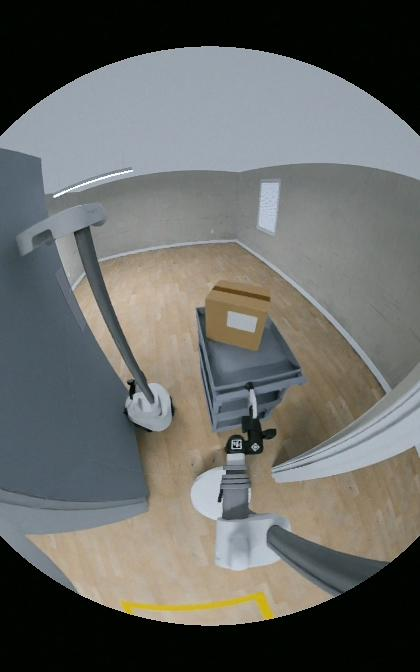

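Call:
move(blocking=false, r2={"base":{"strafe_m":0.13,"translate_m":-0.42},"pace":"slow","contact_limits":{"strafe_m":0.4}}, cameras=[])

Call:
wait(seconds=8, cameras=["r2_head_camera","r2_head_left_camera","r2_head_right_camera"])

Scene clock: 823.37 s.
move: r2 moving
r1: as last shown
r1.lidar_m: 5.03 0.32 0.25 - 0.25 0.26 0.56 0.69 0.47 0.46 0.50 3.78
r1.motor_effort: lift_m=+20(20) arm_m=+4(4) wheel_0=-1(1) wheel_1=+8(9) wheel_2=-1(1)
r1.servo_current: wrist_yaw_rad=46(65) wrist_pitch_rad=39(52) wrist_roll_rad=52(65) gripper_m=39(46)
r1.contact_limits: strafe_m 0.7
r1.wrist_depth_mm: 136 138 - 549 293 200 - / 110 138 - 554 298 192 - / 114 139 254 564 300 193 - / 136 150 - 564 300 195 - / 809 1661 - 809 303 194 160 / - 820 193 809 191 195 - / - 750 768 143 281 175 -
r2.base_odometry: x=-2.149 y=-3.930 heading=+0.732
r2.turned_by_wheels: +0.000
r2.turned_by_imu: +0.000
r2.base_tilt: forward=-0.7 right=+0.0
r2.lidar_m: 0.41 0.69 0.63 0.53 0.54 2.79 2.87 2.87 2.71 0.43 0.42 0.50
r2.base_status: translate_m moving; strafe_m moving
r2.joint_positions: lift_m=+0.688 arm_m=+0.050 wrist_yaw_rad=+0.001 wrist_pitch_rad=+0.004 wrist_roll_rad=+1.569 gripper_m=-0.019
r2.joint_status: not commanded
r2.measured_speeds: translate_m=-0.049 strafe_m=+0.014 rotate_rad=-0.001 lift_m=+0.000 arm_m=+0.000 wrist_yaw_rad=+0.000 wrist_pitch_rad=+0.000 wrist_roll_rad=+0.000
r2.motor_effort: lift_m=+21(21) arm_m=-4(4) wheel_0=-9(9) wheel_1=-4(7) wheel_2=+10(12)
r2.servo_current: wrist_yaw_rad=52(65) wrist_pitch_rad=46(46) wrist_roll_rad=33(65) gripper_m=78(85)
r2.contact_limits: strafe_m 0.4
r2.hand_pose: x=+0.5094 y=-0.0870 z=+0.8648 quat_wxyz=(+0.708, +0.706, +0.002, -0.001) (m; r2's base frame)
r2.wrist_depth_mm: - - - 208 274 1661 1160 / - - - 200 263 1756 - / - - 668 193 255 820 - / - - 484 186 246 842 - / - - 512 182 239 842 - / - - 186 176 181 - - / - - 569 - 226 - -
pictures: none
No camera images: "cameras" was empty.

Scene clock: 828.50 s.
earlier move: r2 done
r1.base_odometry: x=-1.428 y=+1.601 heading=+2.894
r1.turned_by_wheels: +0.000
r1.turned_by_imu: +0.000
r1.base_tilt: forward=-1.6 right=+1.3
r1.lidar_m: 5.02 0.32 0.25 - 0.25 0.25 0.59 0.35 0.25 0.32 2.81 3.78
r1.base_status: not commanded
r1.joint_positions: lift_m=+0.127 arm_m=+0.000 wrist_yaw_rad=+3.092 wrist_pitch_rad=+0.002 wrist_roll_rad=+0.000 gripper_m=+0.056
r1.joint_status: not commanded
r1.measured_speeds: all 0
r1.motor_effort: lift_m=+20(20) arm_m=+4(5) wheel_0=+0(2) wheel_1=+8(9) wheel_2=-1(1)
r1.servo_current: wrist_yaw_rad=72(72) wrist_pitch_rad=39(52) wrist_roll_rad=59(65) gripper_m=39(52)
r1.contact_limits: strafe_m 0.7
r1.hand_pose: x=-0.1129 y=+0.1016 z=+0.3046 quat_wxyz=(+0.025, -0.001, +0.000, +1.000) (m; r1's base frame)
r1.wrist_depth_mm: 136 138 - 544 294 201 - / 110 138 - 554 297 192 - / 114 139 254 559 300 193 - / 135 150 - 569 301 194 - / - 1118 1182 798 303 194 160 / - 1078 190 798 190 193 - / 699 759 768 143 281 176 -
r2.base_odometry: x=-2.537 y=-4.108 heading=+0.732
r2.turned_by_wheels: +0.000
r2.turned_by_imu: -0.001
r2.base_tilt: forward=-0.7 right=+0.0
r2.lidar_m: 0.40 0.69 0.43 0.55 2.21 2.54 2.52 2.48 2.92 2.55 0.72 0.51
r2.base_status: done
r2.joint_positions: lift_m=+0.688 arm_m=+0.050 wrist_yaw_rad=+0.001 wrist_pitch_rad=+0.004 wrist_roll_rad=+1.569 gripper_m=-0.019
r2.joint_status: not commanded
r2.measured_speeds: all 0
r2.motor_effort: lift_m=+21(21) arm_m=-4(4) wheel_0=-6(12) wheel_1=-4(8) wheel_2=+5(12)
r2.servo_current: wrist_yaw_rad=39(65) wrist_pitch_rad=39(52) wrist_roll_rad=59(65) gripper_m=85(91)
r2.contact_limits: strafe_m 0.4
r2.hand_pose: x=+0.5094 y=-0.0873 z=+0.8648 quat_wxyz=(+0.708, +0.706, +0.002, -0.001) (m; r2's base frame)
r2.wrist_depth_mm: - - - 216 285 1661 1229 / - - - 204 272 1808 525 / - - - 196 259 820 - / - - 488 189 249 854 - / - - 512 182 240 842 - / - - 186 175 181 - - / - - - - 224 - -
wait: 5.13 of 8 s (r2 has come to rest)
pictures: r2_head_camera, r2_head_left_camera, r2_head_right_camera
Images, in order (width x height): r2_head_camera 420x560, r2_head_left_camera 420x672, r2_head_right_camera 420x672.

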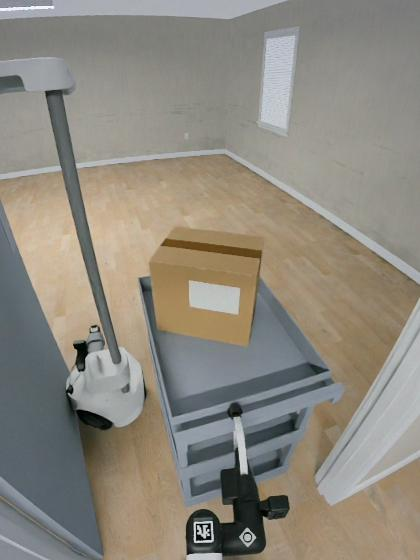

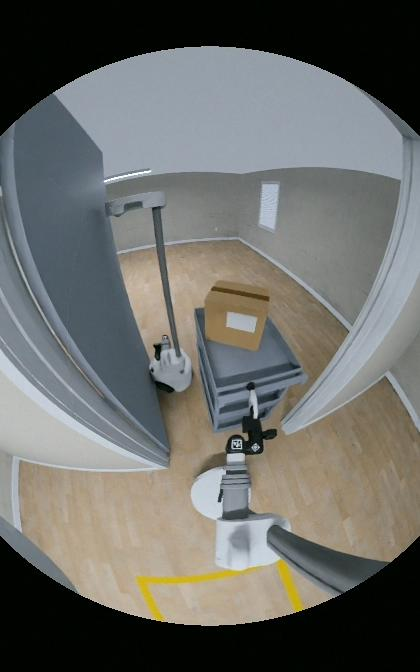

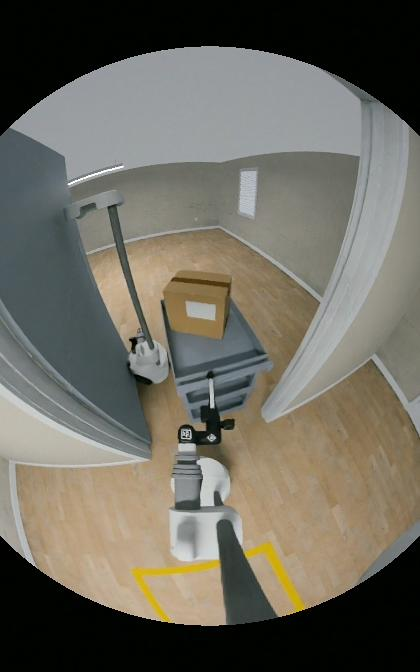

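Call:
move(blocking=false, r2={"base":{"strafe_m":-0.13,"translate_m":-0.32},"pace":"slow","contact_limits":{"strafe_m":0.35}}, cameras=[])

Call:
wait(seconds=8, cameras=["r2_head_camera","r2_head_left_camera"])

Scene clock: 838.60 s.
move: r2 moving
r1: as last shown
r1.lidar_m: 5.04 0.31 0.25 - 0.25 0.27 0.55 0.33 0.26 0.36 2.81 3.77
r1.motor_effort: lift_m=+20(20) arm_m=+4(4) wheel_0=-1(2) wheel_1=+8(8) wheel_2=-1(1)
r1.servo_current: wrist_yaw_rad=39(65) wrist_pitch_rad=39(46) wrist_roll_rad=33(59) gripper_m=46(46)
r1.contact_limits: strafe_m 0.7
r1.wrist_depth_mm: 136 138 - 549 294 200 - / 110 138 - 559 298 191 - / 114 139 254 554 298 193 - / 135 150 - 569 300 193 - / - 1138 1160 798 303 193 160 / - 1078 191 820 191 194 - / 691 741 759 143 281 175 -
r2.base_odometry: x=-2.543 y=-4.120 heading=+0.732
r2.turned_by_wheels: +0.000
r2.turned_by_imu: +0.000
r2.base_tilt: forward=-0.7 right=+0.1
r2.lidar_m: 0.42 0.67 0.47 0.61 2.21 2.51 2.50 2.48 2.85 2.56 0.73 0.50
r2.base_status: translate_m moving; strafe_m moving
r2.joint_positions: lift_m=+0.688 arm_m=+0.050 wrist_yaw_rad=+0.001 wrist_pitch_rad=+0.004 wrist_roll_rad=+1.569 gripper_m=-0.019
r2.joint_status: not commanded
r2.measured_speeds: translate_m=-0.050 strafe_m=-0.020 rotate_rad=+0.004 lift_m=+0.000 arm_m=+0.000 wrist_yaw_rad=+0.000 wrist_pitch_rad=+0.000 wrist_roll_rad=+0.000
r2.motor_effort: lift_m=+21(21) arm_m=-4(4) wheel_0=-8(11) wheel_1=-8(10) wheel_2=+10(10)
r2.servo_current: wrist_yaw_rad=33(52) wrist_pitch_rad=39(46) wrist_roll_rad=39(59) gripper_m=85(85)
r2.contact_limits: strafe_m 0.35
r2.hand_pose: x=+0.5094 y=-0.0873 z=+0.8648 quat_wxyz=(+0.708, +0.706, +0.002, -0.001) (m; r2's base frame)
r2.wrist_depth_mm: - - - 213 282 1708 1160 / - - - 203 270 1808 525 / - - - 195 257 820 - / - - 492 188 249 854 - / - - 512 183 240 820 - / - - 186 175 181 - - / - - - - 224 - -
pictures: none
No camera images: "cameras" was empty.

Scene clock: 842.77 s.
earlier move: r2 done
r1.base_odometry: x=-1.428 y=+1.601 heading=+2.894
r1.turned_by_wheels: +0.000
r1.turned_by_imu: +0.000
r1.base_tilt: forward=-1.6 right=+1.3
r1.lidar_m: 5.03 0.32 0.25 - 0.25 0.25 0.49 0.48 0.56 2.72 2.79 3.76
r1.base_status: not commanded
r1.joint_positions: lift_m=+0.127 arm_m=+0.000 wrist_yaw_rad=+3.092 wrist_pitch_rad=+0.002 wrist_roll_rad=+0.000 gripper_m=+0.056
r1.joint_status: not commanded
r1.measured_speeds: all 0
r1.motor_effort: lift_m=+20(20) arm_m=+4(5) wheel_0=-1(2) wheel_1=+8(9) wheel_2=-1(1)
r1.servo_current: wrist_yaw_rad=52(72) wrist_pitch_rad=39(52) wrist_roll_rad=52(65) gripper_m=39(52)
r1.contact_limits: strafe_m 0.7
r1.hand_pose: x=-0.1129 y=+0.1016 z=+0.3046 quat_wxyz=(+0.025, -0.001, +0.000, +1.000) (m; r1's base frame)
r1.wrist_depth_mm: 136 138 - 544 294 200 - / 110 138 - 554 297 192 - / 114 138 253 554 300 193 - / 136 150 - 564 301 194 - / - - 1537 798 301 194 160 / 544 591 192 809 191 194 - / 750 609 750 143 282 175 -
r2.base_odometry: x=-2.688 y=-4.418 heading=+0.732
r2.turned_by_wheels: +0.000
r2.turned_by_imu: +0.002
r2.base_tilt: forward=-0.6 right=+0.0
r2.lidar_m: 0.38 0.56 0.73 1.22 2.24 2.57 2.18 2.18 2.50 2.52 1.33 0.53
r2.base_status: done
r2.joint_positions: lift_m=+0.688 arm_m=+0.050 wrist_yaw_rad=+0.005 wrist_pitch_rad=+0.004 wrist_roll_rad=+1.569 gripper_m=-0.019
r2.joint_status: not commanded
r2.measured_speeds: all 0
r2.motor_effort: lift_m=+21(21) arm_m=-4(4) wheel_0=-1(11) wheel_1=-3(10) wheel_2=+8(15)
r2.servo_current: wrist_yaw_rad=52(65) wrist_pitch_rad=39(52) wrist_roll_rad=46(59) gripper_m=78(91)
r2.contact_limits: strafe_m 0.35
r2.hand_pose: x=+0.5098 y=-0.0858 z=+0.8648 quat_wxyz=(+0.708, +0.706, +0.003, +0.001) (m; r2's base frame)
r2.wrist_depth_mm: - - - 353 - 1464 - / - - - 347 392 1499 449 / - - - 237 317 1708 530 / - - - 208 276 1708 - / - - 521 189 250 820 - / - - 484 172 179 - - / - 480 477 - 213 - -
wait: 4.17 of 8 s (r2 has come to rest)
pictures: r2_head_camera, r2_head_left_camera
Images, in order (width x height): r2_head_camera 420x560, r2_head_left_camera 420x672.

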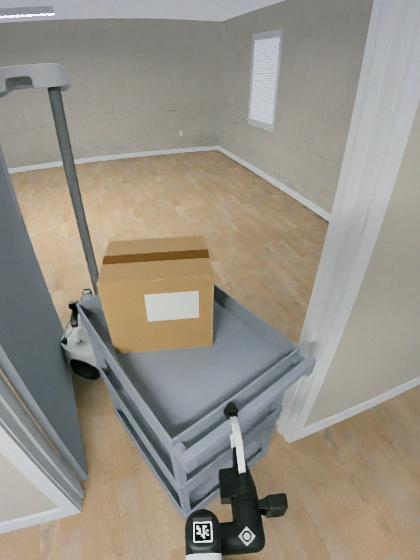

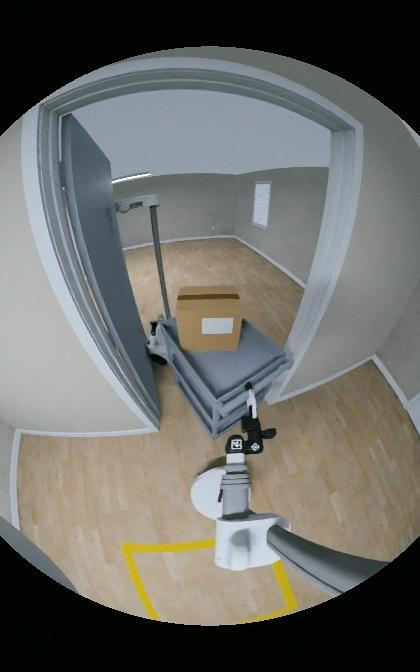

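Call:
move(blocking=false, r2={"base":{"strafe_m":0.0,"translate_m":-0.55},"pace":"slow","contact_limits":{"strafe_m":0.35}}, cameras=[])

Call:
wait(seconds=8, cameras=["r2_head_camera","r2_head_left_camera","r2_head_right_camera"])

Scene clock: 859.97 s.
move: r2 moving
r1: as last shown
r1.lidar_m: 5.02 0.31 0.25 - 0.25 0.27 0.49 0.47 0.58 2.70 2.80 3.78
r1.motor_effort: lift_m=+20(20) arm_m=+4(4) wheel_0=-1(2) wheel_1=+8(8) wheel_2=-1(1)
r1.servo_current: wrist_yaw_rad=52(59) wrist_pitch_rad=39(52) wrist_roll_rad=59(59) gripper_m=46(46)
r1.contact_limits: strafe_m 0.7
r1.wrist_depth_mm: 136 138 - 549 294 201 - / 110 138 - 549 297 193 - / 114 139 254 554 298 193 - / 136 150 - 559 301 193 - / - - 1537 809 303 194 160 / 559 603 192 809 191 194 - / 788 591 750 143 281 176 -
r2.base_odometry: x=-2.697 y=-4.427 heading=+0.732
r2.turned_by_wheels: +0.000
r2.turned_by_imu: +0.000
r2.base_tilt: forward=-0.7 right=+0.1
r2.lidar_m: 0.37 0.52 0.74 1.25 2.22 2.56 2.17 2.18 2.47 2.50 1.39 0.55
r2.base_status: translate_m moving; strafe_m moving
r2.joint_positions: lift_m=+0.688 arm_m=+0.050 wrist_yaw_rad=+0.005 wrist_pitch_rad=+0.004 wrist_roll_rad=+1.569 gripper_m=-0.019
r2.joint_status: not commanded
r2.measured_speeds: translate_m=-0.048 strafe_m=+0.000 rotate_rad=-0.002 lift_m=+0.000 arm_m=+0.000 wrist_yaw_rad=+0.000 wrist_pitch_rad=+0.000 wrist_roll_rad=+0.000
r2.motor_effort: lift_m=+21(21) arm_m=-4(4) wheel_0=-4(7) wheel_1=-7(7) wheel_2=+11(12)
r2.servo_current: wrist_yaw_rad=59(59) wrist_pitch_rad=33(46) wrist_roll_rad=52(52) gripper_m=78(85)
r2.contact_limits: strafe_m 0.35
r2.hand_pose: x=+0.5098 y=-0.0858 z=+0.8648 quat_wxyz=(+0.708, +0.706, +0.003, +0.001) (m; r2's base frame)
r2.wrist_depth_mm: - - - 353 389 627 - / - - - 351 392 1499 455 / - - - 238 314 1708 530 / - - - 208 277 1863 - / - - 549 188 250 820 - / - - 187 169 180 - - / - 480 480 - 213 - -
pictures: none
No camera images: "cameras" was empty.

Scene clock: 866.23 s.
earlier move: r2 done
r1.base_odometry: x=-1.428 y=+1.601 heading=+2.894
r1.turned_by_wheels: +0.000
r1.turned_by_imu: +0.000
r1.base_tilt: forward=-1.6 right=+1.3
r1.lidar_m: 5.00 0.32 0.25 - 0.25 0.25 0.55 0.94 1.13 2.69 2.80 3.77
r1.base_status: not commanded
r1.joint_positions: lift_m=+0.127 arm_m=+0.000 wrist_yaw_rad=+3.092 wrist_pitch_rad=+0.002 wrist_roll_rad=+0.000 gripper_m=+0.056
r1.joint_status: not commanded
r1.measured_speeds: all 0
r1.motor_effort: lift_m=+20(20) arm_m=+4(5) wheel_0=-1(2) wheel_1=+8(9) wheel_2=-1(1)
r1.servo_current: wrist_yaw_rad=46(78) wrist_pitch_rad=39(52) wrist_roll_rad=52(65) gripper_m=39(52)
r1.contact_limits: strafe_m 0.7
r1.hand_pose: x=-0.1129 y=+0.1016 z=+0.3046 quat_wxyz=(+0.025, -0.001, +0.000, +1.000) (m; r1's base frame)
r1.wrist_depth_mm: 135 138 - 480 294 200 - / 110 138 - 549 298 192 - / 114 139 244 554 300 193 - / 136 150 - 564 301 194 - / 1921 1708 - 569 301 194 160 / 1205 1078 193 798 191 195 - / 854 759 759 143 281 176 -
r2.base_odometry: x=-3.097 y=-4.786 heading=+0.732
r2.turned_by_wheels: +0.000
r2.turned_by_imu: +0.001
r2.base_tilt: forward=-0.7 right=+0.0
r2.lidar_m: 0.36 0.51 1.31 2.09 2.07 1.99 1.65 1.64 1.89 2.67 2.46 0.54
r2.base_status: done
r2.joint_positions: lift_m=+0.688 arm_m=+0.050 wrist_yaw_rad=+0.004 wrist_pitch_rad=+0.004 wrist_roll_rad=+1.569 gripper_m=-0.019
r2.joint_status: not commanded
r2.measured_speeds: all 0
r2.motor_effort: lift_m=+21(21) arm_m=-4(4) wheel_0=-2(10) wheel_1=-3(8) wheel_2=+7(13)
r2.servo_current: wrist_yaw_rad=52(65) wrist_pitch_rad=39(52) wrist_roll_rad=52(65) gripper_m=78(91)
r2.contact_limits: strafe_m 0.35
r2.hand_pose: x=+0.5097 y=-0.0863 z=+0.8648 quat_wxyz=(+0.708, +0.706, +0.003, +0.000) (m; r2's base frame)
r2.wrist_depth_mm: - - - 373 - - - / - - - 370 415 418 421 / - - - 327 - 1708 504 / - - - 216 298 1808 - / - - - 195 255 768 - / - - 186 169 179 - - / - - 459 - 210 - -
wait: 6.27 of 8 s (r2 has come to rest)
pictures: r2_head_camera, r2_head_left_camera, r2_head_right_camera
Images, in order (width x height): r2_head_camera 420x560, r2_head_left_camera 420x672, r2_head_right_camera 420x672.

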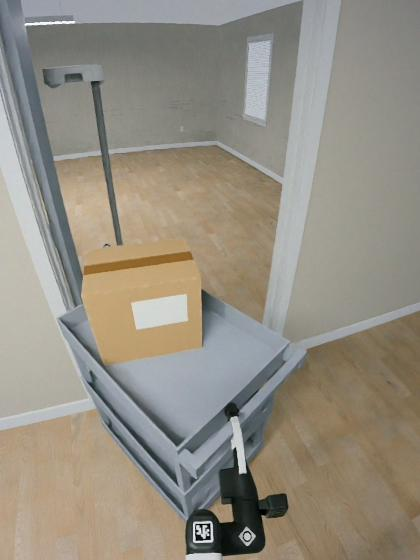

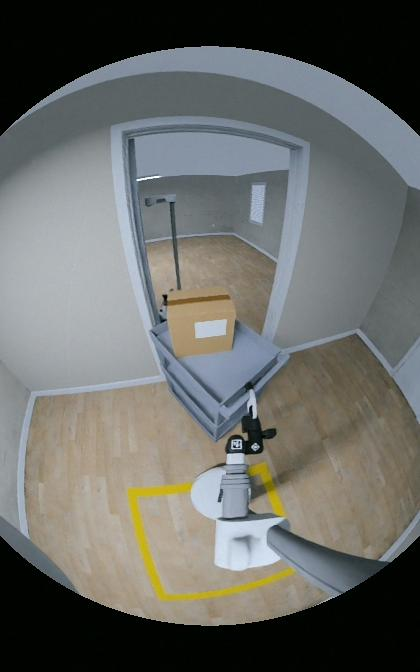

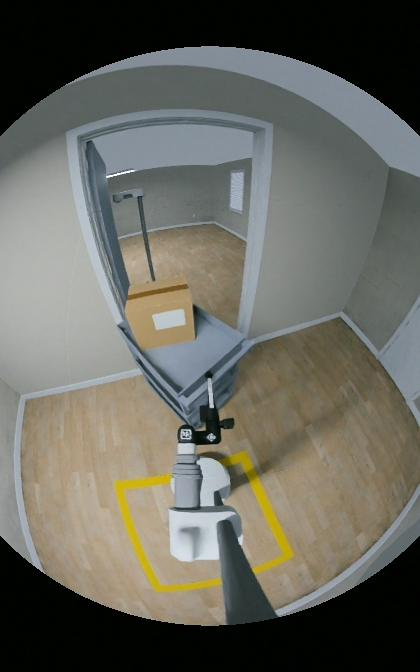

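Call:
move(blocking=false, r2={"base":{"strafe_m":-0.12,"translate_m":-0.95},"pace":"slow","contact_limits":{"strafe_m":0.35}}, cameras=[])

Call:
wait(seconds=10, cameras=[])

Call:
wait(seconds=2, cameras=["r2_head_camera","r2_head_left_camera","r2_head_right_camera"])

Scene clock: 884.57 s.
move: r2 moving
r1: as last shown
r1.base_tilt: forward=-1.6 right=+1.2
r1.lidar_m: 5.03 0.28 0.25 - 0.25 0.27 0.54 0.94 1.13 2.68 2.79 3.77
r1.motor_effort: lift_m=+20(20) arm_m=+4(5) wheel_0=-1(1) wheel_1=+8(9) wheel_2=-1(1)
r1.servo_current: wrist_yaw_rad=46(65) wrist_pitch_rad=39(52) wrist_roll_rad=59(65) gripper_m=46(46)
r1.contact_limits: strafe_m 0.7
r1.wrist_depth_mm: 136 138 - 544 293 201 - / 110 138 - 554 297 193 - / 114 139 243 554 300 194 - / 136 150 - 569 303 193 - / 1983 1661 - 564 303 194 160 / 1205 1098 193 798 191 195 - / 854 759 750 143 282 175 -
r2.base_odometry: x=-3.105 y=-4.795 heading=+0.732
r2.turned_by_wheels: +0.000
r2.turned_by_imu: +0.001
r2.base_tilt: forward=-0.7 right=+0.1
r2.lidar_m: 0.37 0.51 1.31 2.09 2.06 1.93 1.65 1.65 1.86 2.65 2.46 0.53
r2.base_status: translate_m moving; strafe_m moving
r2.joint_positions: lift_m=+0.688 arm_m=+0.050 wrist_yaw_rad=+0.004 wrist_pitch_rad=+0.004 wrist_roll_rad=+1.569 gripper_m=-0.019
r2.joint_status: not commanded
r2.measured_speeds: translate_m=-0.048 strafe_m=-0.006 rotate_rad=+0.000 lift_m=+0.000 arm_m=+0.000 wrist_yaw_rad=+0.000 wrist_pitch_rad=+0.000 wrist_roll_rad=+0.000
r2.motor_effort: lift_m=+21(21) arm_m=-4(4) wheel_0=-2(6) wheel_1=-7(7) wheel_2=+12(13)
r2.servo_current: wrist_yaw_rad=46(59) wrist_pitch_rad=46(46) wrist_roll_rad=46(52) gripper_m=85(85)
r2.contact_limits: strafe_m 0.35
r2.hand_pose: x=+0.5097 y=-0.0863 z=+0.8648 quat_wxyz=(+0.708, +0.706, +0.003, +0.000) (m; r2's base frame)
r2.wrist_depth_mm: - - - 370 - - 1060 / - - - 368 418 421 418 / - - - 324 - 1661 504 / - - - 216 298 1863 - / - - - 194 255 750 - / - - 186 169 179 - - / - - 459 - 210 - -
pictures: none
No camera images: "cameras" was empty.

Scene clock: 894.57 s.
earlier move: r2 moving
r1.base_odometry: x=-1.428 y=+1.601 heading=+2.894
r1.turned_by_wheels: +0.000
r1.turned_by_imu: -0.001
r1.base_tilt: forward=-1.6 right=+1.3
r1.lidar_m: 5.02 0.34 0.25 - 0.25 0.25 0.55 1.24 1.11 2.70 2.78 3.76
r1.base_status: not commanded
r1.joint_positions: lift_m=+0.127 arm_m=+0.000 wrist_yaw_rad=+3.092 wrist_pitch_rad=+0.002 wrist_roll_rad=+0.000 gripper_m=+0.056
r1.joint_status: not commanded
r1.measured_speeds: all 0
r1.motor_effort: lift_m=+20(20) arm_m=+4(5) wheel_0=-1(2) wheel_1=+8(9) wheel_2=-1(1)
r1.servo_current: wrist_yaw_rad=46(78) wrist_pitch_rad=46(52) wrist_roll_rad=52(65) gripper_m=46(52)
r1.contact_limits: strafe_m 0.7
r1.hand_pose: x=-0.1129 y=+0.1016 z=+0.3046 quat_wxyz=(+0.025, -0.001, +0.000, +1.000) (m; r1's base frame)
r1.wrist_depth_mm: 136 138 - 549 294 202 - / 110 138 - 549 298 192 - / 114 139 255 564 300 193 - / 135 150 - 569 301 193 - / 1983 - - 569 303 195 160 / 1182 1182 194 820 191 194 - / 842 750 759 143 281 175 -
r2.base_odometry: x=-3.722 y=-5.510 heading=+0.733
r2.turned_by_wheels: +0.001
r2.turned_by_imu: +0.008
r2.base_tilt: forward=-0.7 right=+0.1
r2.lidar_m: 0.35 0.39 2.29 1.93 1.50 0.85 0.71 0.70 0.82 1.43 2.81 0.62
r2.base_status: translate_m moving; strafe_m moving
r2.joint_positions: lift_m=+0.688 arm_m=+0.050 wrist_yaw_rad=+0.011 wrist_pitch_rad=+0.004 wrist_roll_rad=+1.569 gripper_m=-0.019
r2.joint_status: not commanded
r2.measured_speeds: translate_m=-0.008 strafe_m=-0.001 rotate_rad=+0.000 lift_m=+0.000 arm_m=+0.000 wrist_yaw_rad=+0.000 wrist_pitch_rad=+0.000 wrist_roll_rad=+0.000
r2.motor_effort: lift_m=+21(21) arm_m=-4(4) wheel_0=+7(7) wheel_1=-1(8) wheel_2=+10(15)
r2.servo_current: wrist_yaw_rad=72(72) wrist_pitch_rad=39(52) wrist_roll_rad=39(59) gripper_m=78(91)
r2.contact_limits: strafe_m 0.35
r2.hand_pose: x=+0.5102 y=-0.0844 z=+0.8648 quat_wxyz=(+0.708, +0.706, +0.005, +0.002) (m; r2's base frame)
r2.wrist_depth_mm: - - - - - 1708 1160 / - - - - - 1661 1160 / - - - 430 - 1661 1060 / 1863 - - 314 - 1708 512 / 1808 - - 202 290 1808 554 / 1708 - - 167 180 661 - / - 143 433 - 198 - -
wait: 10.00 s; no rest
pictures: none
No camera images: "cameras" was empty.

Scene clock: 894.90 s.
earlier move: r2 done
r1.base_odometry: x=-1.428 y=+1.601 heading=+2.894
r1.turned_by_wheels: +0.000
r1.turned_by_imu: +0.000
r1.base_tilt: forward=-1.6 right=+1.3
r1.lidar_m: 5.04 0.31 0.25 - 0.25 0.27 0.59 1.24 1.10 2.70 2.81 3.76
r1.base_status: not commanded
r1.joint_positions: lift_m=+0.127 arm_m=+0.000 wrist_yaw_rad=+3.092 wrist_pitch_rad=+0.002 wrist_roll_rad=+0.000 gripper_m=+0.056
r1.joint_status: not commanded
r1.measured_speeds: all 0
r1.motor_effort: lift_m=+20(20) arm_m=+4(5) wheel_0=-1(2) wheel_1=+8(9) wheel_2=-1(1)
r1.servo_current: wrist_yaw_rad=39(78) wrist_pitch_rad=39(52) wrist_roll_rad=46(65) gripper_m=39(52)
r1.contact_limits: strafe_m 0.7
r1.hand_pose: x=-0.1129 y=+0.1016 z=+0.3046 quat_wxyz=(+0.025, -0.001, +0.000, +1.000) (m; r1's base frame)
r1.wrist_depth_mm: 136 138 - 549 294 200 - / 110 138 - 549 297 192 - / 114 139 253 554 300 193 - / 136 150 - 564 301 193 - / 1983 - - 569 303 193 160 / 1182 1205 193 820 191 195 - / 854 759 750 143 282 175 -
r2.base_odometry: x=-3.722 y=-5.510 heading=+0.733
r2.turned_by_wheels: +0.000
r2.turned_by_imu: +0.000
r2.base_tilt: forward=-0.7 right=+0.0
r2.lidar_m: 0.35 0.41 2.28 1.93 1.51 0.86 0.70 0.69 0.84 1.44 2.81 0.59
r2.base_status: done
r2.joint_positions: lift_m=+0.688 arm_m=+0.050 wrist_yaw_rad=+0.011 wrist_pitch_rad=+0.004 wrist_roll_rad=+1.569 gripper_m=-0.019
r2.joint_status: not commanded
r2.measured_speeds: all 0
r2.motor_effort: lift_m=+21(21) arm_m=-4(4) wheel_0=+3(7) wheel_1=-1(8) wheel_2=+11(15)
r2.servo_current: wrist_yaw_rad=59(72) wrist_pitch_rad=39(52) wrist_roll_rad=52(59) gripper_m=78(91)
r2.contact_limits: strafe_m 0.35
r2.hand_pose: x=+0.5102 y=-0.0844 z=+0.8648 quat_wxyz=(+0.708, +0.706, +0.005, +0.002) (m; r2's base frame)
r2.wrist_depth_mm: - - - - - 1661 1138 / - - - - - 1661 1160 / - - - 427 - 1708 1060 / 1863 - - 315 - 1708 508 / 1863 - - 203 289 1863 554 / 1756 - - 167 180 661 - / - 143 433 - 198 - -
wait: 0.33 of 2 s (r2 has come to rest)
pictures: r2_head_camera, r2_head_left_camera, r2_head_right_camera
Images, in order (width x height): r2_head_camera 420x560, r2_head_left_camera 420x672, r2_head_right_camera 420x672.

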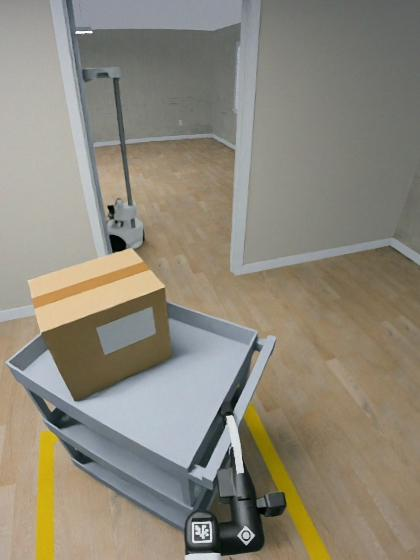

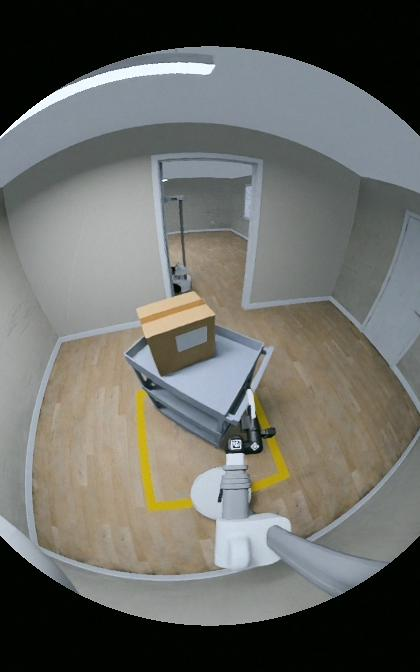

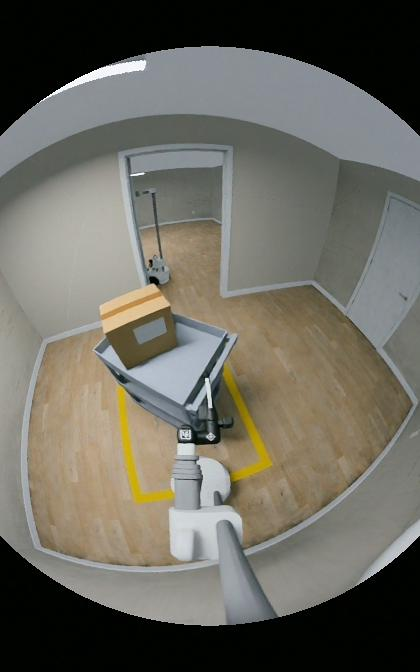

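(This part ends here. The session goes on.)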